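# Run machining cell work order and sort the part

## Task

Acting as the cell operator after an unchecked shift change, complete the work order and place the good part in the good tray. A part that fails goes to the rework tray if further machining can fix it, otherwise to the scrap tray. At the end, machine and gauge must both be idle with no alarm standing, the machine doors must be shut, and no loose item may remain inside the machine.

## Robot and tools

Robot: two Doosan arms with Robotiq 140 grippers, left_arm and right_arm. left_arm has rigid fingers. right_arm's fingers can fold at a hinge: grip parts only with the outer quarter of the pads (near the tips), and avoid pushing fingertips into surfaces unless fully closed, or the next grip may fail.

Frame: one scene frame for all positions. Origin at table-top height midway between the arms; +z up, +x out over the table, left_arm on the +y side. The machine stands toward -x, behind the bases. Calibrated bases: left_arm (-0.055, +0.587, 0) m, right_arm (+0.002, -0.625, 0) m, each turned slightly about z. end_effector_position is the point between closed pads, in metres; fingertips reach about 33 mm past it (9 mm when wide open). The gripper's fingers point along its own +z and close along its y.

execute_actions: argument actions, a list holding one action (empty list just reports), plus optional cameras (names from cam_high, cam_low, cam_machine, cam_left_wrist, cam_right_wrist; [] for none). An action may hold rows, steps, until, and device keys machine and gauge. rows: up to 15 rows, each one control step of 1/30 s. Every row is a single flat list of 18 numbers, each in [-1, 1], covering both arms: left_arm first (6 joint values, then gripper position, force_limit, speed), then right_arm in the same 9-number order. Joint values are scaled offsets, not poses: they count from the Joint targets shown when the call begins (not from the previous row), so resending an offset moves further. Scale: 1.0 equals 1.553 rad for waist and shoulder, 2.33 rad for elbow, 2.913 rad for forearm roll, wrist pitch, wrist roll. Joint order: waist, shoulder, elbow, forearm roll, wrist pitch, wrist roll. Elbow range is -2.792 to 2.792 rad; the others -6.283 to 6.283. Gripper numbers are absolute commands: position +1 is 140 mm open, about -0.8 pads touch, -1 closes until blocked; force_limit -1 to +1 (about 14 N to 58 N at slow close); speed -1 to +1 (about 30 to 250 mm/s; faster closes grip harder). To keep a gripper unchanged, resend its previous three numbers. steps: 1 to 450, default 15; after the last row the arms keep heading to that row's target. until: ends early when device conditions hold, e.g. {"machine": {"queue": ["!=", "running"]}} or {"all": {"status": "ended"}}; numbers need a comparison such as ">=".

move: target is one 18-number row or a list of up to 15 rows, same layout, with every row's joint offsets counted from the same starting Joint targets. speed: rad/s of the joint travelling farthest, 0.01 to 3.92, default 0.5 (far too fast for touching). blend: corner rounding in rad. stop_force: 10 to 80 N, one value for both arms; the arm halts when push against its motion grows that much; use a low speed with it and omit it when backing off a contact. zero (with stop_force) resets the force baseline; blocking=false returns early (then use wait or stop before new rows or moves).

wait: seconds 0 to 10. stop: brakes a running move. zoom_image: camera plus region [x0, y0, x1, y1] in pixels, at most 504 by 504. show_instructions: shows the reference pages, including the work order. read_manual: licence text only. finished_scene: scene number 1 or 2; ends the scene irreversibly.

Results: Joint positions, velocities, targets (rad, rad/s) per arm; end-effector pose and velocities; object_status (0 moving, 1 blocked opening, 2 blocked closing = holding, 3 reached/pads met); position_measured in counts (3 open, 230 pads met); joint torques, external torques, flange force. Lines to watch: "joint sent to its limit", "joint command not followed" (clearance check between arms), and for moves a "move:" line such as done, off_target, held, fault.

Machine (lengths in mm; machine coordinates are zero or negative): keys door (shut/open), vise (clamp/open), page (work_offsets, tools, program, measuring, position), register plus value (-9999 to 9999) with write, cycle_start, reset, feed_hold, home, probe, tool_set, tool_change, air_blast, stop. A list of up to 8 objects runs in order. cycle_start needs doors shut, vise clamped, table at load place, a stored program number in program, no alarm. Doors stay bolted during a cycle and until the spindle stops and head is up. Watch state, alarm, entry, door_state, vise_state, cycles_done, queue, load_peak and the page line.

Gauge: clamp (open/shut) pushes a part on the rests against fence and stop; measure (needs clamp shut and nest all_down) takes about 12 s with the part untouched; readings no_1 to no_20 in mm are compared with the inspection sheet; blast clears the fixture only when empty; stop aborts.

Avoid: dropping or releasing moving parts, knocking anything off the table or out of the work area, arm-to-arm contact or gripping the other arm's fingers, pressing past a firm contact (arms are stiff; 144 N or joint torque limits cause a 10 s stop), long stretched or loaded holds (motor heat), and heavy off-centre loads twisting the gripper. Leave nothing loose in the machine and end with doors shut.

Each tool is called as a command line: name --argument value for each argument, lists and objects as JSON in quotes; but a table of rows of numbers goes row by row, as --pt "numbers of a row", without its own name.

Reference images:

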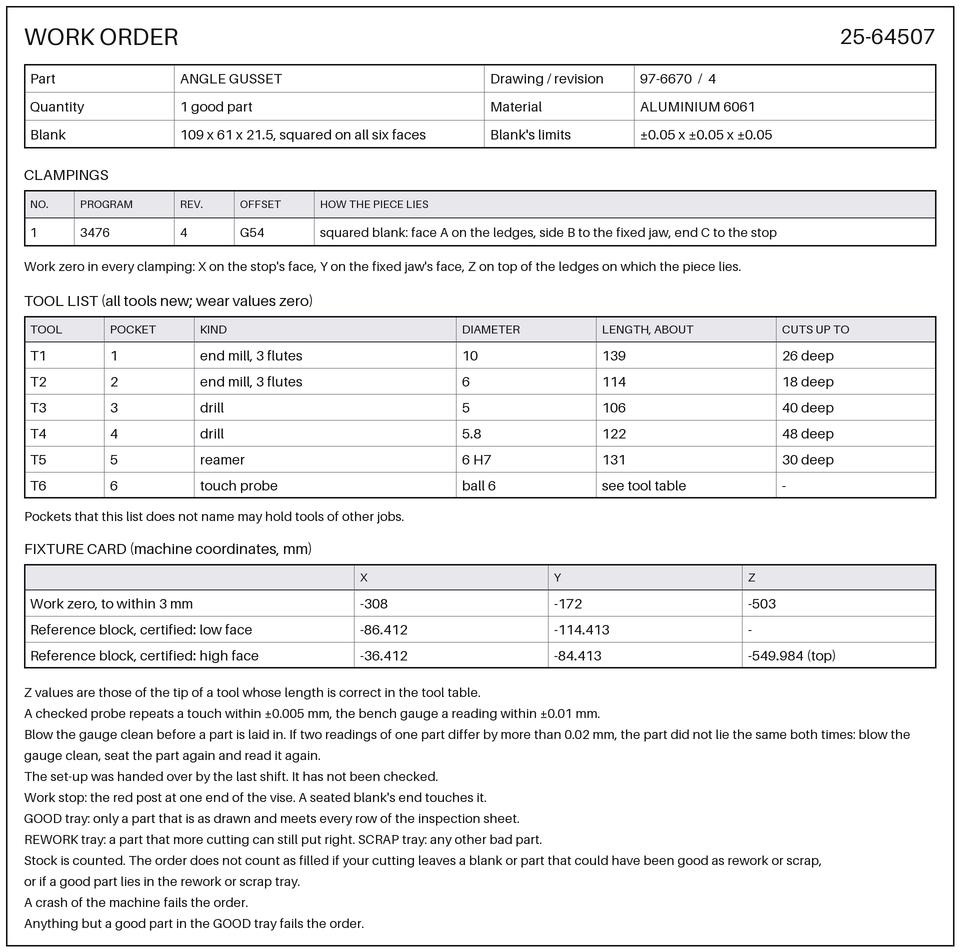

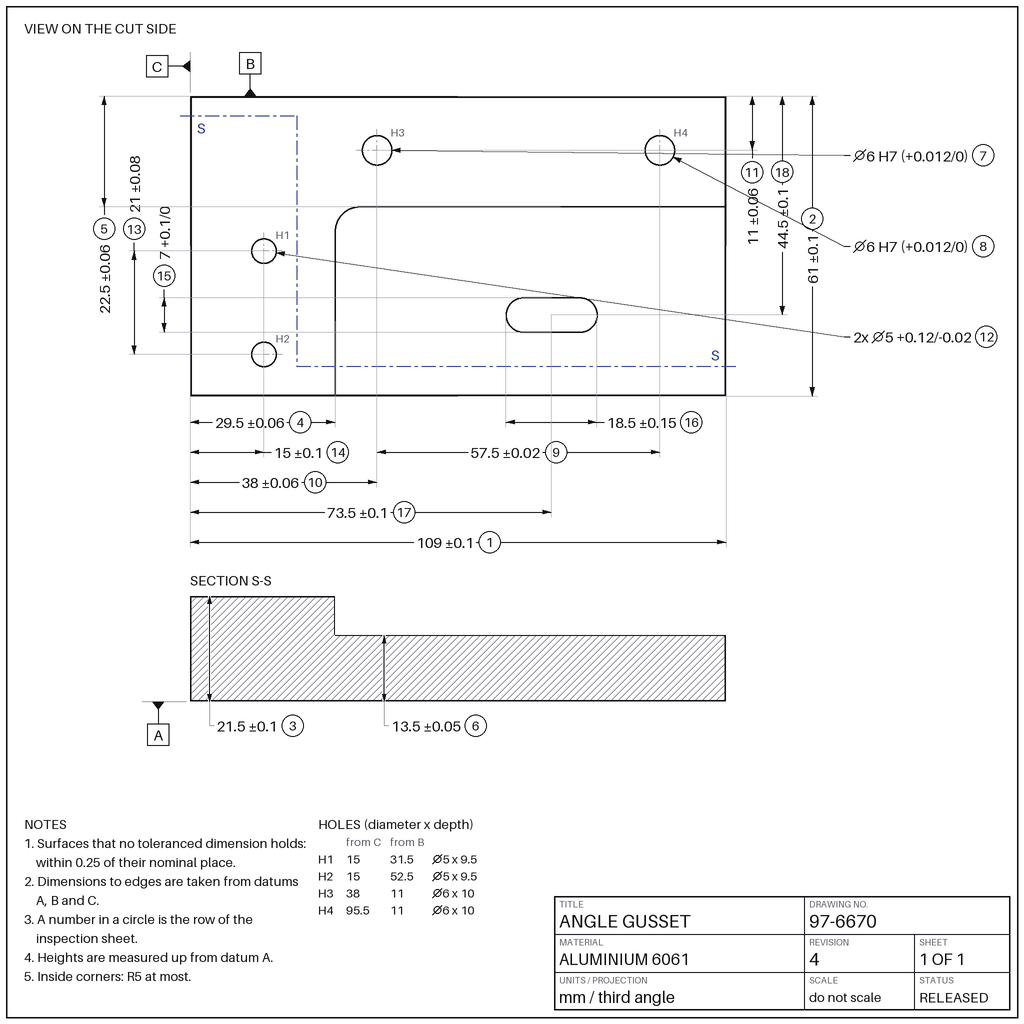

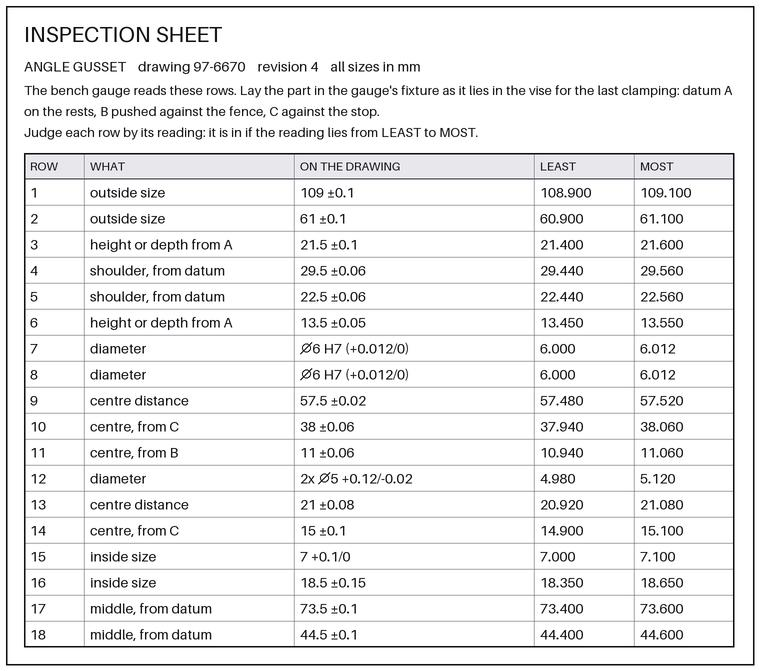

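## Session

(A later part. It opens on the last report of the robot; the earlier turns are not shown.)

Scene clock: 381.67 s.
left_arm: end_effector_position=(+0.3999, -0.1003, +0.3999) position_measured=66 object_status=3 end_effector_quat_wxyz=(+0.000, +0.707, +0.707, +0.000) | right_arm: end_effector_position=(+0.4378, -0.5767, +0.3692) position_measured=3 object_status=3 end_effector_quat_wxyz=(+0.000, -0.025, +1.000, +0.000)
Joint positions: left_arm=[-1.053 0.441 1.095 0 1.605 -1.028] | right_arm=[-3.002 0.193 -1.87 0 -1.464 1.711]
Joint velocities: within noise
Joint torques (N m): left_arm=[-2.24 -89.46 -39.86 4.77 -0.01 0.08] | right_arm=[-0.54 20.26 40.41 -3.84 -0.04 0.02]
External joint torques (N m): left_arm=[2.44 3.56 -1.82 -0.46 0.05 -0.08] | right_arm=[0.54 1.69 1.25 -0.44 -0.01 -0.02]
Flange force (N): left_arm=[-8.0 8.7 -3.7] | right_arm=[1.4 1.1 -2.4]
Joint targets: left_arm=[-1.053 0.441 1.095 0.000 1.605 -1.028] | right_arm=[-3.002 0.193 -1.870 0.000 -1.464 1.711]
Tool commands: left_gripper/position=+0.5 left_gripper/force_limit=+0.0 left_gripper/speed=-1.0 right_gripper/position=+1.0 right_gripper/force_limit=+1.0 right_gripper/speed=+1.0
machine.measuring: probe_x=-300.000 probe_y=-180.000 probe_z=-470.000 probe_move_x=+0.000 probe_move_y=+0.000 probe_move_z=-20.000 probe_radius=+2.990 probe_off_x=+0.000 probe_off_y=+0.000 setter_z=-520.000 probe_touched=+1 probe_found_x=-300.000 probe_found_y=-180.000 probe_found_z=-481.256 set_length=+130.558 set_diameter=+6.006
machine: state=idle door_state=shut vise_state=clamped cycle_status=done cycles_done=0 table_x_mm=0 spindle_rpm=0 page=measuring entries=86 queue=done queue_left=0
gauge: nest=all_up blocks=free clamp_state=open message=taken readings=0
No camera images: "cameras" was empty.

execute_actions --actions '[{"machine": [{"vise": "open"}, {"probe": true}], "steps": 450, "until": {"machine": {"queue": ["!=", "running"]}}}]' --cameras '["cam_machine"]'

execute_actions --actions '[{"machine": [{"register": "probe_y", "value": -226, "write": true, "probe": true}], "steps": 450, "until": {"machine": {"queue": ["!=", "running"]}}}]' --cameras '[]'

Scene clock: 390.90 s.
left_arm: end_effector_position=(+0.3999, -0.1003, +0.3999) position_measured=66 object_status=3 end_effector_quat_wxyz=(+0.000, +0.707, +0.707, +0.000) | right_arm: end_effector_position=(+0.4378, -0.5767, +0.3692) position_measured=3 object_status=3 end_effector_quat_wxyz=(+0.000, -0.025, +1.000, +0.000)
Joint positions: left_arm=[-1.053 0.441 1.095 0 1.605 -1.028] | right_arm=[-3.002 0.193 -1.87 0 -1.464 1.711]
Joint velocities: within noise
Joint torques (N m): left_arm=[-2.19 -89.27 -39.8 4.79 0.08 0.08] | right_arm=[-0.47 20.46 40.56 -3.86 -0.01 0.05]
External joint torques (N m): left_arm=[2.21 3.64 -1.83 -0.49 -0.05 -0.08] | right_arm=[0.46 1.58 1.12 -0.42 -0.04 -0.05]
Flange force (N): left_arm=[-8.2 8.5 -3.6] | right_arm=[1.3 0.9 -2.2]
Joint targets: left_arm=[-1.053 0.441 1.095 0.000 1.605 -1.028] | right_arm=[-3.002 0.193 -1.870 0.000 -1.464 1.711]
Tool commands: left_gripper/position=+0.5 left_gripper/force_limit=+0.0 left_gripper/speed=-1.0 right_gripper/position=+1.0 right_gripper/force_limit=+1.0 right_gripper/speed=+1.0
machine.measuring: probe_x=-300.000 probe_y=-180.000 probe_z=-470.000 probe_move_x=+0.000 probe_move_y=+0.000 probe_move_z=-20.000 probe_radius=+2.990 probe_off_x=+0.000 probe_off_y=+0.000 setter_z=-520.000 probe_touched=+1 probe_found_x=-300.000 probe_found_y=-180.000 probe_found_z=-481.261 set_length=+130.558 set_diameter=+6.006
machine: state=idle door_state=shut vise_state=open cycle_status=done cycles_done=0 table_x_mm=0 spindle_rpm=0 page=measuring entries=87 queue=done queue_left=0
gauge: nest=all_up blocks=free clamp_state=open message=taken readings=0
Images, in order (width x height): cam_machine 672x504.

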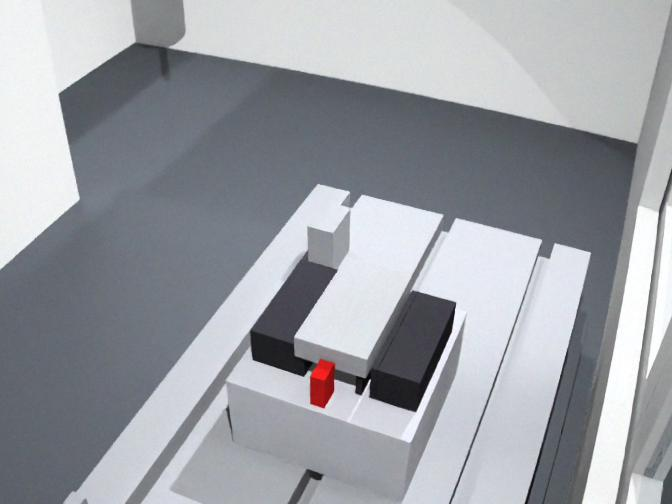

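Scene clock: 398.67 s.
left_arm: end_effector_position=(+0.3999, -0.1003, +0.3999) position_measured=66 object_status=3 end_effector_quat_wxyz=(+0.000, +0.707, +0.707, +0.000) | right_arm: end_effector_position=(+0.4378, -0.5767, +0.3692) position_measured=3 object_status=3 end_effector_quat_wxyz=(+0.000, -0.025, +1.000, +0.000)
Joint positions: left_arm=[-1.053 0.441 1.095 0 1.605 -1.028] | right_arm=[-3.002 0.193 -1.87 0 -1.464 1.711]
Joint velocities: within noise
Joint torques (N m): left_arm=[-2.38 -89.41 -39.78 4.76 0.02 0.1] | right_arm=[-0.42 20.23 40.42 -3.78 0.01 0.11]
External joint torques (N m): left_arm=[2.5 3.98 -1.76 -0.47 0.01 -0.1] | right_arm=[0.44 1.63 1.2 -0.49 -0.06 -0.11]
Flange force (N): left_arm=[-8.4 9.1 -3.6] | right_arm=[1.3 0.7 -2.4]
Joint targets: left_arm=[-1.053 0.441 1.095 0.000 1.605 -1.028] | right_arm=[-3.002 0.193 -1.870 0.000 -1.464 1.711]
Tool commands: left_gripper/position=+0.5 left_gripper/force_limit=+0.0 left_gripper/speed=-1.0 right_gripper/position=+1.0 right_gripper/force_limit=+1.0 right_gripper/speed=+1.0
machine.measuring: probe_x=-300.000 probe_y=-226.000 probe_z=-470.000 probe_move_x=+0.000 probe_move_y=+0.000 probe_move_z=-20.000 probe_radius=+2.990 probe_off_x=+0.000 probe_off_y=+0.000 setter_z=-520.000 probe_touched=+1 probe_found_x=-300.000 probe_found_y=-226.000 probe_found_z=-481.262 set_length=+130.558 set_diameter=+6.006
machine: state=idle door_state=shut vise_state=open cycle_status=done cycles_done=0 table_x_mm=0 spindle_rpm=0 page=measuring entries=89 queue=done queue_left=0
gauge: nest=all_up blocks=free clamp_state=open message=taken readings=0
No camera images: "cameras" was empty.

execute_actions --actions '[{"machine": [{"vise": "clamp"}, {"probe": true}], "steps": 450, "until": {"machine": {"queue": ["!=", "running"]}}}]' --cameras '[]'

execute_actions --actions '[{"machine": [{"register": "probe_x", "value": -322, "write": true}, {"register": "probe_y", "value": -180, "write": true}, {"register": "probe_z", "value": -487, "write": true}, {"register": "probe_move_z", "value": 0, "write": true}, {"register": "probe_move_x", "value": 18, "write": true, "probe": true}], "steps": 450, "until": {"machine": {"queue": ["!=", "running"]}}}]' --cameras '[]'

execute_actions --actions '[{"machine": [{"register": "probe_y", "value": -225, "write": true, "probe": true}], "steps": 450, "until": {"machine": {"queue": ["!=", "running"]}}}]' --cameras '[]'

execute_actions --actions '[{"machine": [{"register": "probe_x", "value": -187, "write": true}, {"register": "probe_y", "value": -203, "write": true}, {"register": "probe_move_x", "value": -18, "write": true, "probe": true}], "steps": 450, "until": {"machine": {"queue": ["!=", "running"]}}}]' --cameras '[]'

Scene clock: 407.97 s.
left_arm: end_effector_position=(+0.3999, -0.1003, +0.3999) position_measured=66 object_status=3 end_effector_quat_wxyz=(+0.000, +0.707, +0.707, +0.000) | right_arm: end_effector_position=(+0.4378, -0.5767, +0.3692) position_measured=3 object_status=3 end_effector_quat_wxyz=(+0.000, -0.025, +1.000, +0.000)
Joint positions: left_arm=[-1.053 0.441 1.095 0 1.605 -1.028] | right_arm=[-3.002 0.193 -1.87 0 -1.464 1.711]
Joint velocities: within noise
Joint torques (N m): left_arm=[-2.6 -89.3 -39.95 4.81 0 0.07] | right_arm=[-0.35 20.41 40.43 -3.88 -0.02 0.08]
External joint torques (N m): left_arm=[2.78 3.83 -1.64 -0.5 0.03 -0.07] | right_arm=[0.32 1.75 1.24 -0.4 -0.03 -0.08]
Flange force (N): left_arm=[-7.8 9.1 -3.4] | right_arm=[1.4 0.5 -2.4]
Joint targets: left_arm=[-1.053 0.441 1.095 0.000 1.605 -1.028] | right_arm=[-3.002 0.193 -1.870 0.000 -1.464 1.711]
Tool commands: left_gripper/position=+0.5 left_gripper/force_limit=+0.0 left_gripper/speed=-1.0 right_gripper/position=+1.0 right_gripper/force_limit=+1.0 right_gripper/speed=+1.0
machine.measuring: probe_x=-300.000 probe_y=-226.000 probe_z=-470.000 probe_move_x=+0.000 probe_move_y=+0.000 probe_move_z=-20.000 probe_radius=+2.990 probe_off_x=+0.000 probe_off_y=+0.000 setter_z=-520.000 probe_touched=+1 probe_found_x=-300.000 probe_found_y=-226.000 probe_found_z=-481.224 set_length=+130.558 set_diameter=+6.006
machine: state=idle door_state=shut vise_state=clamped cycle_status=done cycles_done=0 table_x_mm=0 spindle_rpm=0 page=measuring entries=90 queue=done queue_left=0
gauge: nest=all_up blocks=free clamp_state=open message=taken readings=0
No camera images: "cameras" was empty.

Scene clock: 416.60 s.
left_arm: end_effector_position=(+0.3999, -0.1003, +0.3999) position_measured=66 object_status=3 end_effector_quat_wxyz=(+0.000, +0.707, +0.707, +0.000) | right_arm: end_effector_position=(+0.4378, -0.5767, +0.3692) position_measured=3 object_status=3 end_effector_quat_wxyz=(+0.000, -0.025, +1.000, +0.000)
Joint positions: left_arm=[-1.053 0.441 1.095 0 1.605 -1.028] | right_arm=[-3.002 0.193 -1.87 0 -1.464 1.711]
Joint velocities: within noise
Joint torques (N m): left_arm=[-2.23 -89.17 -39.76 4.8 0.07 0.1] | right_arm=[-0.63 20.63 40.54 -3.87 -0.04 0.1]
External joint torques (N m): left_arm=[2.33 3.42 -1.95 -0.49 -0.04 -0.1] | right_arm=[0.67 1.24 1.11 -0.4 -0.01 -0.1]
Flange force (N): left_arm=[-8.1 8.6 -3.8] | right_arm=[0.8 1.3 -2.1]
Joint targets: left_arm=[-1.053 0.441 1.095 0.000 1.605 -1.028] | right_arm=[-3.002 0.193 -1.870 0.000 -1.464 1.711]
Tool commands: left_gripper/position=+0.5 left_gripper/force_limit=+0.0 left_gripper/speed=-1.0 right_gripper/position=+1.0 right_gripper/force_limit=+1.0 right_gripper/speed=+1.0
machine.measuring: probe_x=-322.000 probe_y=-180.000 probe_z=-487.000 probe_move_x=+18.000 probe_move_y=+0.000 probe_move_z=+0.000 probe_radius=+2.990 probe_off_x=+0.000 probe_off_y=+0.000 setter_z=-520.000 probe_touched=+1 probe_found_x=-308.194 probe_found_y=-180.000 probe_found_z=-487.000 set_length=+130.558 set_diameter=+6.006
machine: state=idle door_state=shut vise_state=clamped cycle_status=done cycles_done=0 table_x_mm=0 spindle_rpm=0 page=measuring entries=96 queue=done queue_left=0
gauge: nest=all_up blocks=free clamp_state=open message=taken readings=0
No camera images: "cameras" was empty.

Scene clock: 424.60 s.
left_arm: end_effector_position=(+0.3999, -0.1003, +0.3999) position_measured=66 object_status=3 end_effector_quat_wxyz=(+0.000, +0.707, +0.707, +0.000) | right_arm: end_effector_position=(+0.4378, -0.5767, +0.3692) position_measured=3 object_status=3 end_effector_quat_wxyz=(+0.000, -0.025, +1.000, +0.000)
Joint positions: left_arm=[-1.053 0.441 1.095 0 1.605 -1.028] | right_arm=[-3.002 0.193 -1.87 0 -1.464 1.711]
Joint velocities: within noise
Joint torques (N m): left_arm=[-2.28 -89.19 -39.72 4.77 0.05 0.11] | right_arm=[-0.28 20.16 40.46 -3.8 0.05 -0.03]
External joint torques (N m): left_arm=[2.38 3.66 -1.87 -0.47 -0.01 -0.11] | right_arm=[0.37 1.29 1.08 -0.46 -0.1 0.03]
Flange force (N): left_arm=[-8.3 8.8 -3.7] | right_arm=[0.9 0.9 -2.2]
Joint targets: left_arm=[-1.053 0.441 1.095 0.000 1.605 -1.028] | right_arm=[-3.002 0.193 -1.870 0.000 -1.464 1.711]
Tool commands: left_gripper/position=+0.5 left_gripper/force_limit=+0.0 left_gripper/speed=-1.0 right_gripper/position=+1.0 right_gripper/force_limit=+1.0 right_gripper/speed=+1.0
machine.measuring: probe_x=-322.000 probe_y=-225.000 probe_z=-487.000 probe_move_x=+18.000 probe_move_y=+0.000 probe_move_z=+0.000 probe_radius=+2.990 probe_off_x=+0.000 probe_off_y=+0.000 setter_z=-520.000 probe_touched=+1 probe_found_x=-308.195 probe_found_y=-225.000 probe_found_z=-487.000 set_length=+130.558 set_diameter=+6.006
machine: state=idle door_state=shut vise_state=clamped cycle_status=done cycles_done=0 table_x_mm=0 spindle_rpm=0 page=measuring entries=98 queue=done queue_left=0
gauge: nest=all_up blocks=free clamp_state=open message=taken readings=0
No camera images: "cameras" was empty.

Scene clock: 432.43 s.
left_arm: end_effector_position=(+0.3999, -0.1003, +0.3999) position_measured=66 object_status=3 end_effector_quat_wxyz=(+0.000, +0.707, +0.707, +0.000) | right_arm: end_effector_position=(+0.4378, -0.5767, +0.3692) position_measured=3 object_status=3 end_effector_quat_wxyz=(+0.000, -0.025, +1.000, +0.000)
Joint positions: left_arm=[-1.053 0.441 1.095 0 1.605 -1.028] | right_arm=[-3.002 0.193 -1.87 0 -1.464 1.711]
Joint velocities: within noise
Joint torques (N m): left_arm=[-1.89 -89.11 -39.73 4.79 0.07 0.1] | right_arm=[-0.47 20.62 40.55 -3.83 0.03 0.04]
External joint torques (N m): left_arm=[1.91 3.73 -1.84 -0.49 -0.04 -0.1] | right_arm=[0.52 1.01 1.06 -0.44 -0.07 -0.04]
Flange force (N): left_arm=[-8.6 8.3 -3.6] | right_arm=[0.5 1.1 -2.1]
Joint targets: left_arm=[-1.053 0.441 1.095 0.000 1.605 -1.028] | right_arm=[-3.002 0.193 -1.870 0.000 -1.464 1.711]
Tool commands: left_gripper/position=+0.5 left_gripper/force_limit=+0.0 left_gripper/speed=-1.0 right_gripper/position=+1.0 right_gripper/force_limit=+1.0 right_gripper/speed=+1.0
machine.measuring: probe_x=-187.000 probe_y=-203.000 probe_z=-487.000 probe_move_x=-18.000 probe_move_y=+0.000 probe_move_z=+0.000 probe_radius=+2.990 probe_off_x=+0.000 probe_off_y=+0.000 setter_z=-520.000 probe_touched=+1 probe_found_x=-199.177 probe_found_y=-203.000 probe_found_z=-487.000 set_length=+130.558 set_diameter=+6.006
machine: state=idle door_state=shut vise_state=clamped cycle_status=done cycles_done=0 table_x_mm=0 spindle_rpm=0 page=measuring entries=102 queue=done queue_left=0
gauge: nest=all_up blocks=free clamp_state=open message=taken readings=0
No camera images: "cameras" was empty.

execute_actions --actions '[{"machine": [{"register": "probe_x", "value": -250, "write": true}, {"register": "probe_y", "value": -160, "write": true}, {"register": "probe_move_x", "value": 0, "write": true}, {"register": "probe_move_y", "value": -18, "write": true, "probe": true}], "steps": 450, "until": {"machine": {"queue": ["!=", "running"]}}}]' --cameras '[]'

execute_actions --actions '[{"machine": [{"register": "probe_y", "value": -246, "write": true}, {"register": "probe_move_y", "value": 18, "write": true, "probe": true}], "steps": 450, "until": {"machine": {"queue": ["!=", "running"]}}}]' --cameras '[]'

Scene clock: 441.17 s.
left_arm: end_effector_position=(+0.3999, -0.1003, +0.3999) position_measured=66 object_status=3 end_effector_quat_wxyz=(+0.000, +0.707, +0.707, +0.000) | right_arm: end_effector_position=(+0.4378, -0.5767, +0.3692) position_measured=3 object_status=3 end_effector_quat_wxyz=(+0.000, -0.025, +1.000, +0.000)
Joint positions: left_arm=[-1.053 0.441 1.095 0 1.605 -1.028] | right_arm=[-3.002 0.193 -1.87 0 -1.464 1.711]
Joint velocities: within noise
Joint torques (N m): left_arm=[-2.17 -89.31 -39.95 4.74 -0.03 0.1] | right_arm=[-0.47 20.12 40.41 -3.76 -0.01 0.12]
External joint torques (N m): left_arm=[2.27 3.79 -1.61 -0.45 0.06 -0.1] | right_arm=[0.52 1.61 1.19 -0.5 -0.04 -0.12]
Flange force (N): left_arm=[-8.0 8.5 -3.4] | right_arm=[1.3 0.8 -2.3]
Joint targets: left_arm=[-1.053 0.441 1.095 0.000 1.605 -1.028] | right_arm=[-3.002 0.193 -1.870 0.000 -1.464 1.711]
Tool commands: left_gripper/position=+0.5 left_gripper/force_limit=+0.0 left_gripper/speed=-1.0 right_gripper/position=+1.0 right_gripper/force_limit=+1.0 right_gripper/speed=+1.0
machine.measuring: probe_x=-250.000 probe_y=-160.000 probe_z=-487.000 probe_move_x=+0.000 probe_move_y=-18.000 probe_move_z=+0.000 probe_radius=+2.990 probe_off_x=+0.000 probe_off_y=+0.000 setter_z=-520.000 probe_touched=+1 probe_found_x=-250.000 probe_found_y=-172.486 probe_found_z=-487.000 set_length=+130.558 set_diameter=+6.006
machine: state=idle door_state=shut vise_state=clamped cycle_status=done cycles_done=0 table_x_mm=0 spindle_rpm=0 page=measuring entries=107 queue=done queue_left=0
gauge: nest=all_up blocks=free clamp_state=open message=taken readings=0
No camera images: "cameras" was empty.

Scene clock: 449.13 s.
left_arm: end_effector_position=(+0.3999, -0.1003, +0.3999) position_measured=66 object_status=3 end_effector_quat_wxyz=(+0.000, +0.707, +0.707, +0.000) | right_arm: end_effector_position=(+0.4378, -0.5767, +0.3692) position_measured=3 object_status=3 end_effector_quat_wxyz=(+0.000, -0.025, +1.000, +0.000)
Joint positions: left_arm=[-1.053 0.441 1.095 0 1.605 -1.028] | right_arm=[-3.002 0.193 -1.87 0 -1.464 1.711]
Joint velocities: within noise
Joint torques (N m): left_arm=[-2.19 -89.49 -39.61 4.85 0.01 0.1] | right_arm=[-1 20.49 40.5 -3.84 0 -0.01]
External joint torques (N m): left_arm=[2.34 3.98 -1.94 -0.56 0.03 -0.1] | right_arm=[1.06 1.21 1.09 -0.42 -0.05 0.01]
Flange force (N): left_arm=[-9.0 9.2 -4.0] | right_arm=[0.9 2.4 -2.1]
Joint targets: left_arm=[-1.053 0.441 1.095 0.000 1.605 -1.028] | right_arm=[-3.002 0.193 -1.870 0.000 -1.464 1.711]
Tool commands: left_gripper/position=+0.5 left_gripper/force_limit=+0.0 left_gripper/speed=-1.0 right_gripper/position=+1.0 right_gripper/force_limit=+1.0 right_gripper/speed=+1.0
machine.measuring: probe_x=-250.000 probe_y=-246.000 probe_z=-487.000 probe_move_x=+0.000 probe_move_y=+18.000 probe_move_z=+0.000 probe_radius=+2.990 probe_off_x=+0.000 probe_off_y=+0.000 setter_z=-520.000 probe_touched=+1 probe_found_x=-250.000 probe_found_y=-233.488 probe_found_z=-487.000 set_length=+130.558 set_diameter=+6.006
machine: state=idle door_state=shut vise_state=clamped cycle_status=done cycles_done=0 table_x_mm=0 spindle_rpm=0 page=measuring entries=110 queue=done queue_left=0
gauge: nest=all_up blocks=free clamp_state=open message=taken readings=0
No camera images: "cameras" was empty.

execute_actions --actions '[{"machine": [{"register": "g54_x", "value": -308.194, "write": true, "page": "work_offsets"}, {"register": "g54_y", "value": -172.493, "write": true}, {"register": "g54_z", "value": -502.783, "write": true}, {"register": "program", "value": 3476, "write": true}], "steps": 60, "until": {"machine": {"queue": ["!=", "running"]}}}]' --cameras '[]'

execute_actions --actions '[{"machine": [{"cycle_start": true, "page": "program"}], "steps": 450, "until": {"machine": {"state": ["!=", "running"]}}}]' --cameras '["cam_machine"]'

Scene clock: 450.73 s.
left_arm: end_effector_position=(+0.3999, -0.1003, +0.3999) position_measured=66 object_status=3 end_effector_quat_wxyz=(+0.000, +0.707, +0.707, +0.000) | right_arm: end_effector_position=(+0.4378, -0.5767, +0.3692) position_measured=3 object_status=3 end_effector_quat_wxyz=(+0.000, -0.025, +1.000, +0.000)
Joint positions: left_arm=[-1.053 0.441 1.095 0 1.605 -1.028] | right_arm=[-3.002 0.193 -1.87 0 -1.464 1.711]
Joint velocities: within noise
Joint torques (N m): left_arm=[-2 -89.39 -39.66 4.78 0.04 0.07] | right_arm=[-0.68 20.34 40.45 -3.86 0.04 0]
External joint torques (N m): left_arm=[2.09 3.85 -1.94 -0.49 -0.01 -0.07] | right_arm=[0.8 0.77 1.01 -0.39 -0.08 0]
Flange force (N): left_arm=[-8.9 8.8 -3.9] | right_arm=[0.2 1.8 -2.0]
Joint targets: left_arm=[-1.053 0.441 1.095 0.000 1.605 -1.028] | right_arm=[-3.002 0.193 -1.870 0.000 -1.464 1.711]
Tool commands: left_gripper/position=+0.5 left_gripper/force_limit=+0.0 left_gripper/speed=-1.0 right_gripper/position=+1.0 right_gripper/force_limit=+1.0 right_gripper/speed=+1.0
machine.work_offsets: g54_x=-308.194 g54_y=-172.493 g54_z=-502.783 g55_x=+0.000 g55_y=+0.000 g55_z=+0.000 g56_x=+0.000 g56_y=+0.000 g56_z=+0.000
machine: state=idle door_state=shut vise_state=clamped cycle_status=done cycles_done=0 table_x_mm=0 spindle_rpm=0 page=work_offsets entries=114 queue=done queue_left=0
gauge: nest=all_up blocks=free clamp_state=open message=taken readings=0
No camera images: "cameras" was empty.

Scene clock: 450.97 s.
left_arm: end_effector_position=(+0.3999, -0.1003, +0.3999) position_measured=66 object_status=3 end_effector_quat_wxyz=(+0.000, +0.707, +0.707, +0.000) | right_arm: end_effector_position=(+0.4378, -0.5767, +0.3692) position_measured=3 object_status=3 end_effector_quat_wxyz=(+0.000, -0.025, +1.000, +0.000)
Joint positions: left_arm=[-1.053 0.441 1.095 0 1.605 -1.028] | right_arm=[-3.002 0.193 -1.87 0 -1.464 1.711]
Joint velocities: within noise
Joint torques (N m): left_arm=[-2.19 -89.17 -39.9 4.83 0.02 0.1] | right_arm=[-0.58 20.52 40.45 -3.83 -0.03 0.04]
External joint torques (N m): left_arm=[2.27 3.72 -1.69 -0.53 0.01 -0.1] | right_arm=[0.71 0.75 1.05 -0.42 -0.01 -0.04]
Flange force (N): left_arm=[-8.0 8.5 -3.4] | right_arm=[0.1 1.5 -1.9]
Joint targets: left_arm=[-1.053 0.441 1.095 0.000 1.605 -1.028] | right_arm=[-3.002 0.193 -1.870 0.000 -1.464 1.711]
Tool commands: left_gripper/position=+0.5 left_gripper/force_limit=+0.0 left_gripper/speed=-1.0 right_gripper/position=+1.0 right_gripper/force_limit=+1.0 right_gripper/speed=+1.0
machine.program: program=+3476 tool_call=+6 tool_in_spindle=+6 program_revision=+4 program_offset=+54 load_peak=+0 stored1_number=+1753 stored1_revision=+2 stored2_number=+3476 stored2_revision=+4 stored3_number=+3932 stored3_revision=+6 stored4_number=+0 stored4_revision=+0 cycles=+0
machine: state=running door_state=shut vise_state=clamped cycle_status=moving cycles_done=0 table_x_mm=29 spindle_rpm=0 page=program entries=115 queue=running queue_left=0
gauge: nest=all_up blocks=free clamp_state=open message=taken readings=0
Images, in order (width x height): cam_machine 672x504.

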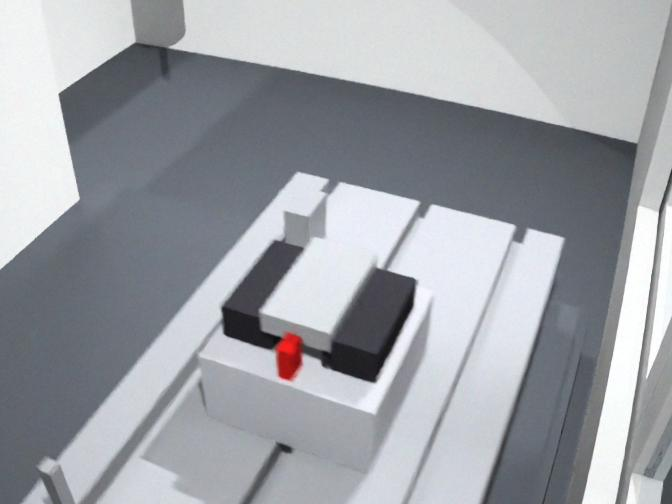

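move --target '[0.18376, 0.06963, 0.02924, 0, -0.06031, 0.09831, 0.5, 0, -1, 0, 0, 0, 0, 0, 0, 1, 1, 1]' --speed 0.3 --cameras '["cam_left_wrist", "cam_machine"]'

zoom_image --camera "cam_left_wrist" --region '[230, 20, 480, 230]'

Scene clock: 453.77 s.
left_arm: end_effector_position=(+0.6144, +0.0195, +0.2699) position_measured=66 object_status=3 end_effector_quat_wxyz=(+0.000, +0.707, +0.707, +0.000) | right_arm: end_effector_position=(+0.4378, -0.5767, +0.3692) position_measured=3 object_status=3 end_effector_quat_wxyz=(+0.000, -0.025, +1.000, +0.000)
Joint positions: left_arm=[-0.768 0.549 1.163 0 1.429 -0.742] | right_arm=[-3.002 0.193 -1.87 0 -1.464 1.711]
Joint velocities: within noise
Joint torques (N m): left_arm=[-2.25 -99.26 -39.67 4.74 -0.11 0.14] | right_arm=[-0.93 19.89 40.43 -3.81 0.02 0.03]
External joint torques (N m): left_arm=[2.17 4.45 -1.5 -0.48 0.13 -0.14] | right_arm=[0.97 2.1 1.25 -0.46 -0.08 -0.03]
Flange force (N): left_arm=[-6.0 10.7 -1.2] | right_arm=[2.2 2.0 -2.6]
Joint targets: left_arm=[-0.768 0.549 1.163 0.000 1.429 -0.741] | right_arm=[-3.002 0.193 -1.870 0.000 -1.464 1.711]
machine.program: program=+3476 tool_call=+6 tool_in_spindle=+1 program_revision=+4 program_offset=+54 load_peak=+0 stored1_number=+1753 stored1_revision=+2 stored2_number=+3476 stored2_revision=+4 stored3_number=+3932 stored3_revision=+6 stored4_number=+0 stored4_revision=+0 cycles=+0
machine: state=running door_state=shut vise_state=clamped cycle_status=moving cycles_done=0 table_x_mm=91 spindle_rpm=0 page=program entries=115 queue=running queue_left=0
gauge: nest=all_up blocks=free clamp_state=open message=taken readings=0
move: done
Images, in order (width x height): cam_machine 672x504, cam_left_wrist 672x504.

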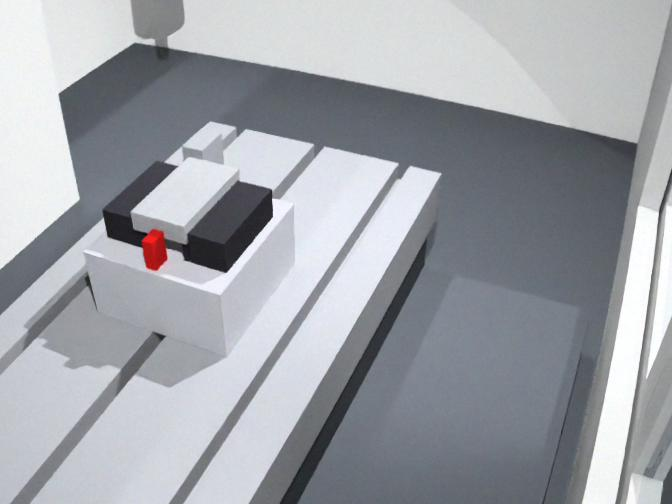

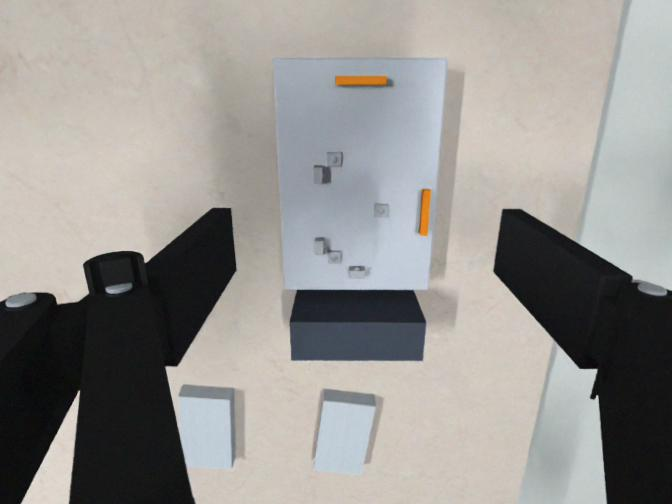

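Scaled by 2.016 from the camera's 672x504 image, which has a finer 960x720 frame.

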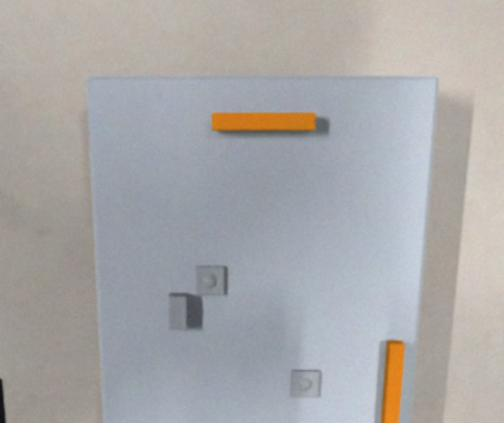

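zoom_image --camera "cam_left_wrist" --region '[270, 140, 450, 300]'

Scaled by 2.800 from the camera's 672x504 image, which has a finer 960x720 frame.

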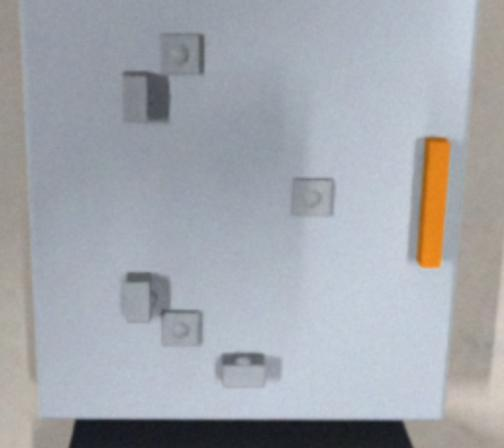

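execute_actions --actions '[{"gauge": {"blast": true}, "steps": 450, "until": {"machine": {"state": ["!=", "running"]}}}]' --cameras '["cam_machine"]'

Scene clock: 471.93 s.
left_arm: end_effector_position=(+0.6145, +0.0196, +0.2698) position_measured=66 object_status=3 end_effector_quat_wxyz=(+0.000, +0.707, +0.707, +0.000) | right_arm: end_effector_position=(+0.4378, -0.5767, +0.3692) position_measured=3 object_status=3 end_effector_quat_wxyz=(+0.000, -0.025, +1.000, +0.000)
Joint positions: left_arm=[-0.768 0.549 1.163 0 1.429 -0.741] | right_arm=[-3.002 0.193 -1.87 0 -1.464 1.711]
Joint velocities: within noise
Joint torques (N m): left_arm=[-2.19 -99.28 -39.56 4.7 -0.01 0.07] | right_arm=[-0.65 20.46 40.6 -3.85 0.05 0.06]
External joint torques (N m): left_arm=[2.33 4.37 -1.65 -0.42 0.04 -0.07] | right_arm=[0.68 1.4 1.04 -0.42 -0.1 -0.06]
Flange force (N): left_arm=[-6.0 11.1 -1.3] | right_arm=[1.2 1.3 -2.2]
Joint targets: left_arm=[-0.768 0.549 1.163 0.000 1.429 -0.741] | right_arm=[-3.002 0.193 -1.870 0.000 -1.464 1.711]
Tool commands: left_gripper/position=+0.5 left_gripper/force_limit=+0.0 left_gripper/speed=-1.0 right_gripper/position=+1.0 right_gripper/force_limit=+1.0 right_gripper/speed=+1.0
machine.program: program=+3476 tool_call=+6 tool_in_spindle=+1 program_revision=+4 program_offset=+54 load_peak=+10 stored1_number=+1753 stored1_revision=+2 stored2_number=+3476 stored2_revision=+4 stored3_number=+3932 stored3_revision=+6 stored4_number=+0 stored4_revision=+0 cycles=+0
machine: state=running door_state=shut vise_state=clamped cycle_status=moving cycles_done=0 table_x_mm=96 spindle_rpm=9549 page=program entries=115 queue=running queue_left=0
gauge: nest=all_up blocks=free clamp_state=open message=taken readings=0
Images, in order (width x height): cam_machine 672x504.

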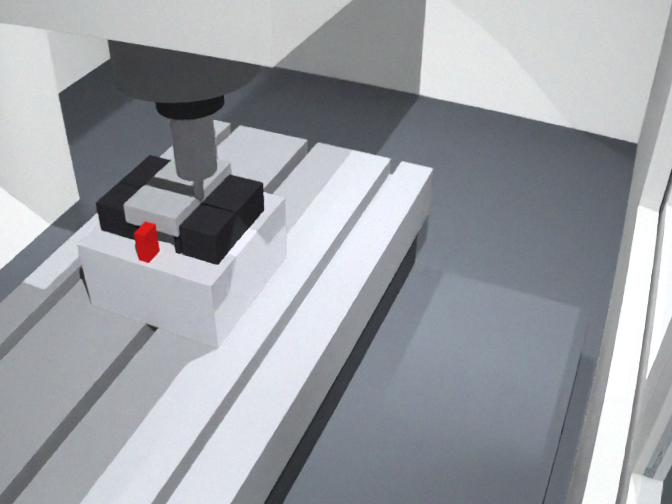

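move --target '[-0.47135, -0.06375, 0.01588, 0, 0.02149, -0.25163, -0.36, 0.3, -1, 0, 0, 0, 0, 0, 0, 1, 1, 1]' --speed 0.4 --cameras '["cam_machine", "cam_left_wrist"]'

execute_actions --actions '[{"steps": 450, "until": {"machine": {"state": ["!=", "running"]}}}]' --cameras '["cam_machine"]'

execute_actions --actions '[{"steps": 450, "until": {"machine": {"state": ["!=", "running"]}}}]' --cameras '[]'

execute_actions --actions '[{"steps": 450, "until": {"machine": {"state": ["!=", "running"]}}}]' --cameras '[]'

execute_actions --actions '[{"steps": 450, "until": {"machine": {"state": ["!=", "running"]}}}]' --cameras '["cam_machine"]'

Scene clock: 475.37 s.
left_arm: end_effector_position=(+0.0587, -0.2328, +0.3337) position_measured=174 object_status=0 end_effector_quat_wxyz=(+0.000, +0.707, +0.707, +0.000) | right_arm: end_effector_position=(+0.4378, -0.5767, +0.3692) position_measured=3 object_status=3 end_effector_quat_wxyz=(+0.000, -0.025, +1.000, +0.000)
Joint positions: left_arm=[-1.5 0.45 1.2 0 1.492 -1.474] | right_arm=[-3.002 0.193 -1.87 0 -1.464 1.711]
Joint velocities: within noise
Joint torques (N m): left_arm=[-2.56 -89.95 -39.72 4.82 0.01 0.06] | right_arm=[-0.47 20.17 40.53 -3.82 -0.01 0.04]
External joint torques (N m): left_arm=[2.67 3.57 -1.77 -0.55 0.03 -0.06] | right_arm=[0.48 1.67 1.08 -0.45 -0.04 -0.04]
Flange force (N): left_arm=[-10.3 4.6 -2.4] | right_arm=[1.5 0.9 -2.2]
Joint targets: left_arm=[-1.500 0.450 1.200 0.000 1.492 -1.474] | right_arm=[-3.002 0.193 -1.870 0.000 -1.464 1.711]
machine.program: program=+3476 tool_call=+6 tool_in_spindle=+1 program_revision=+4 program_offset=+54 load_peak=+10 stored1_number=+1753 stored1_revision=+2 stored2_number=+3476 stored2_revision=+4 stored3_number=+3932 stored3_revision=+6 stored4_number=+0 stored4_revision=+0 cycles=+0
machine: state=running door_state=shut vise_state=clamped cycle_status=moving cycles_done=0 table_x_mm=51 spindle_rpm=9549 page=program entries=115 queue=running queue_left=0
gauge: nest=all_up blocks=free clamp_state=open message=taken readings=0
move: done
Images, in order (width x height): cam_machine 672x504, cam_left_wrist 672x504.

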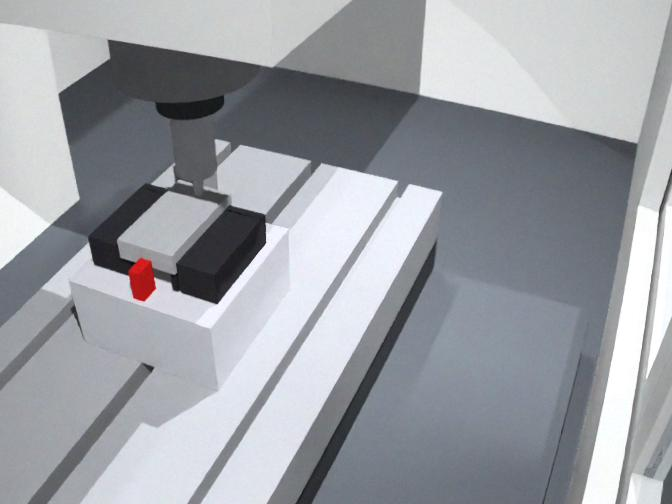

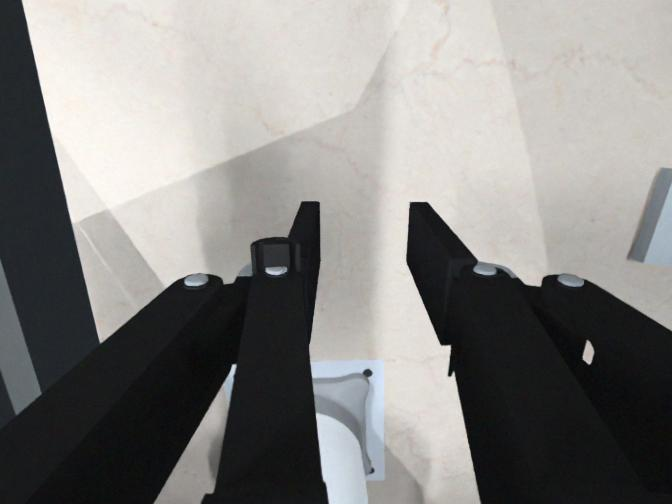

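Scene clock: 490.57 s.
left_arm: end_effector_position=(+0.0586, -0.2328, +0.3337) position_measured=174 object_status=3 end_effector_quat_wxyz=(+0.000, +0.707, +0.707, +0.000) | right_arm: end_effector_position=(+0.4378, -0.5767, +0.3692) position_measured=3 object_status=3 end_effector_quat_wxyz=(+0.000, -0.025, +1.000, +0.000)
Joint positions: left_arm=[-1.5 0.45 1.2 0 1.492 -1.474] | right_arm=[-3.002 0.193 -1.87 0 -1.464 1.711]
Joint velocities: within noise
Joint torques (N m): left_arm=[-2.31 -89.64 -39.48 4.78 0.07 0.14] | right_arm=[-0.55 20.48 40.48 -3.86 0.01 0.08]
External joint torques (N m): left_arm=[2.4 3.49 -1.97 -0.51 -0.04 -0.14] | right_arm=[0.57 1.32 1.12 -0.41 -0.07 -0.08]
Flange force (N): left_arm=[-10.7 4.2 -2.6] | right_arm=[0.9 1.1 -2.2]
Joint targets: left_arm=[-1.500 0.450 1.200 0.000 1.492 -1.474] | right_arm=[-3.002 0.193 -1.870 0.000 -1.464 1.711]
Tool commands: left_gripper/position=-0.36 left_gripper/force_limit=+0.3 left_gripper/speed=-1.0 right_gripper/position=+1.0 right_gripper/force_limit=+1.0 right_gripper/speed=+1.0
machine.program: program=+3476 tool_call=+6 tool_in_spindle=+1 program_revision=+4 program_offset=+54 load_peak=+10 stored1_number=+1753 stored1_revision=+2 stored2_number=+3476 stored2_revision=+4 stored3_number=+3932 stored3_revision=+6 stored4_number=+0 stored4_revision=+0 cycles=+0
machine: state=running door_state=shut vise_state=clamped cycle_status=moving cycles_done=0 table_x_mm=51 spindle_rpm=9549 page=program entries=115 queue=running queue_left=0
gauge: nest=all_up blocks=free clamp_state=open message=taken readings=0
Images, in order (width x height): cam_machine 672x504.

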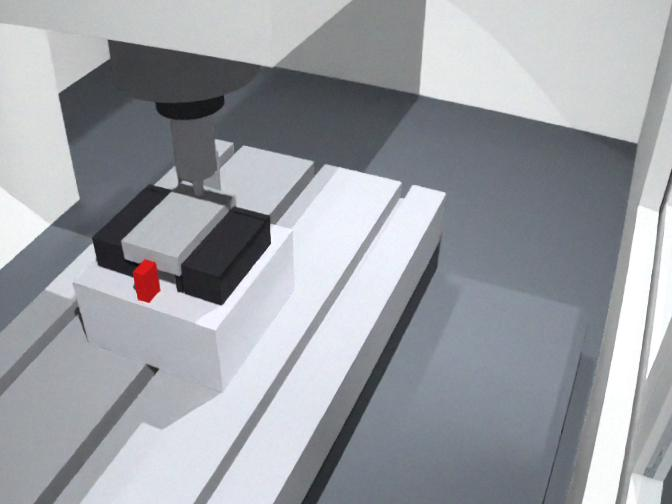

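Scene clock: 505.77 s.
left_arm: end_effector_position=(+0.0586, -0.2328, +0.3337) position_measured=174 object_status=3 end_effector_quat_wxyz=(+0.000, +0.707, +0.707, +0.000) | right_arm: end_effector_position=(+0.4378, -0.5767, +0.3692) position_measured=3 object_status=3 end_effector_quat_wxyz=(+0.000, -0.025, +1.000, +0.000)
Joint positions: left_arm=[-1.5 0.45 1.2 0 1.492 -1.474] | right_arm=[-3.002 0.193 -1.87 0 -1.464 1.711]
Joint velocities: within noise
Joint torques (N m): left_arm=[-2.42 -90.25 -39.58 4.7 0.08 0.13] | right_arm=[-0.59 20.45 40.44 -3.9 0 0.06]
External joint torques (N m): left_arm=[2.5 3.94 -1.91 -0.43 -0.04 -0.13] | right_arm=[0.57 1.63 1.25 -0.38 -0.05 -0.06]
Flange force (N): left_arm=[-11.3 4.5 -2.4] | right_arm=[1.3 1.1 -2.5]
Joint targets: left_arm=[-1.500 0.450 1.200 0.000 1.492 -1.474] | right_arm=[-3.002 0.193 -1.870 0.000 -1.464 1.711]
Tool commands: left_gripper/position=-0.36 left_gripper/force_limit=+0.3 left_gripper/speed=-1.0 right_gripper/position=+1.0 right_gripper/force_limit=+1.0 right_gripper/speed=+1.0
machine.program: program=+3476 tool_call=+6 tool_in_spindle=+1 program_revision=+4 program_offset=+54 load_peak=+10 stored1_number=+1753 stored1_revision=+2 stored2_number=+3476 stored2_revision=+4 stored3_number=+3932 stored3_revision=+6 stored4_number=+0 stored4_revision=+0 cycles=+0
machine: state=running door_state=shut vise_state=clamped cycle_status=moving cycles_done=0 table_x_mm=64 spindle_rpm=9549 page=program entries=115 queue=running queue_left=0
gauge: nest=all_up blocks=free clamp_state=open message=taken readings=0
No camera images: "cameras" was empty.

Scene clock: 520.97 s.
left_arm: end_effector_position=(+0.0586, -0.2328, +0.3337) position_measured=174 object_status=3 end_effector_quat_wxyz=(+0.000, +0.707, +0.707, +0.000) | right_arm: end_effector_position=(+0.4378, -0.5767, +0.3692) position_measured=3 object_status=3 end_effector_quat_wxyz=(+0.000, -0.025, +1.000, +0.000)
Joint positions: left_arm=[-1.5 0.45 1.2 0 1.492 -1.474] | right_arm=[-3.002 0.193 -1.87 0 -1.464 1.711]
Joint velocities: within noise
Joint torques (N m): left_arm=[-1.96 -90.25 -39.71 4.78 0.04 0.1] | right_arm=[-0.92 20.39 40.36 -3.84 -0.01 0.08]
External joint torques (N m): left_arm=[2.21 3.93 -1.74 -0.5 0 -0.1] | right_arm=[0.94 1.61 1.31 -0.43 -0.04 -0.08]
Flange force (N): left_arm=[-10.9 4.1 -2.2] | right_arm=[1.3 1.9 -2.5]
Joint targets: left_arm=[-1.500 0.450 1.200 0.000 1.492 -1.474] | right_arm=[-3.002 0.193 -1.870 0.000 -1.464 1.711]
Tool commands: left_gripper/position=-0.36 left_gripper/force_limit=+0.3 left_gripper/speed=-1.0 right_gripper/position=+1.0 right_gripper/force_limit=+1.0 right_gripper/speed=+1.0
machine.program: program=+3476 tool_call=+6 tool_in_spindle=+1 program_revision=+4 program_offset=+54 load_peak=+10 stored1_number=+1753 stored1_revision=+2 stored2_number=+3476 stored2_revision=+4 stored3_number=+3932 stored3_revision=+6 stored4_number=+0 stored4_revision=+0 cycles=+0
machine: state=running door_state=shut vise_state=clamped cycle_status=moving cycles_done=0 table_x_mm=109 spindle_rpm=9549 page=program entries=115 queue=running queue_left=0
gauge: nest=all_up blocks=free clamp_state=open message=taken readings=0
No camera images: "cameras" was empty.

Scene clock: 536.17 s.
left_arm: end_effector_position=(+0.0586, -0.2328, +0.3337) position_measured=174 object_status=3 end_effector_quat_wxyz=(+0.000, +0.707, +0.707, +0.000) | right_arm: end_effector_position=(+0.4378, -0.5767, +0.3692) position_measured=3 object_status=3 end_effector_quat_wxyz=(+0.000, -0.025, +1.000, +0.000)
Joint positions: left_arm=[-1.5 0.45 1.2 0 1.492 -1.474] | right_arm=[-3.002 0.193 -1.87 0 -1.464 1.711]
Joint velocities: within noise
Joint torques (N m): left_arm=[-2.44 -90.34 -39.63 4.71 0.01 0.07] | right_arm=[-0.55 20.4 40.41 -3.81 0 0.06]
External joint torques (N m): left_arm=[2.48 4.06 -1.86 -0.44 0.03 -0.07] | right_arm=[0.56 1.61 1.26 -0.47 -0.06 -0.06]
Flange force (N): left_arm=[-11.4 4.5 -2.5] | right_arm=[1.2 1.1 -2.5]
Joint targets: left_arm=[-1.500 0.450 1.200 0.000 1.492 -1.474] | right_arm=[-3.002 0.193 -1.870 0.000 -1.464 1.711]
Tool commands: left_gripper/position=-0.36 left_gripper/force_limit=+0.3 left_gripper/speed=-1.0 right_gripper/position=+1.0 right_gripper/force_limit=+1.0 right_gripper/speed=+1.0
machine.program: program=+3476 tool_call=+6 tool_in_spindle=+1 program_revision=+4 program_offset=+54 load_peak=+10 stored1_number=+1753 stored1_revision=+2 stored2_number=+3476 stored2_revision=+4 stored3_number=+3932 stored3_revision=+6 stored4_number=+0 stored4_revision=+0 cycles=+0
machine: state=running door_state=shut vise_state=clamped cycle_status=moving cycles_done=0 table_x_mm=110 spindle_rpm=0 page=program entries=115 queue=running queue_left=0
gauge: nest=all_up blocks=free clamp_state=open message=taken readings=0
Images, in order (width x height): cam_machine 672x504.

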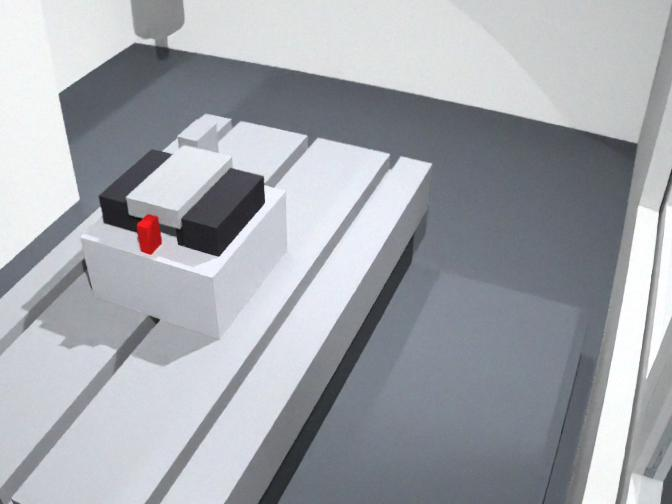

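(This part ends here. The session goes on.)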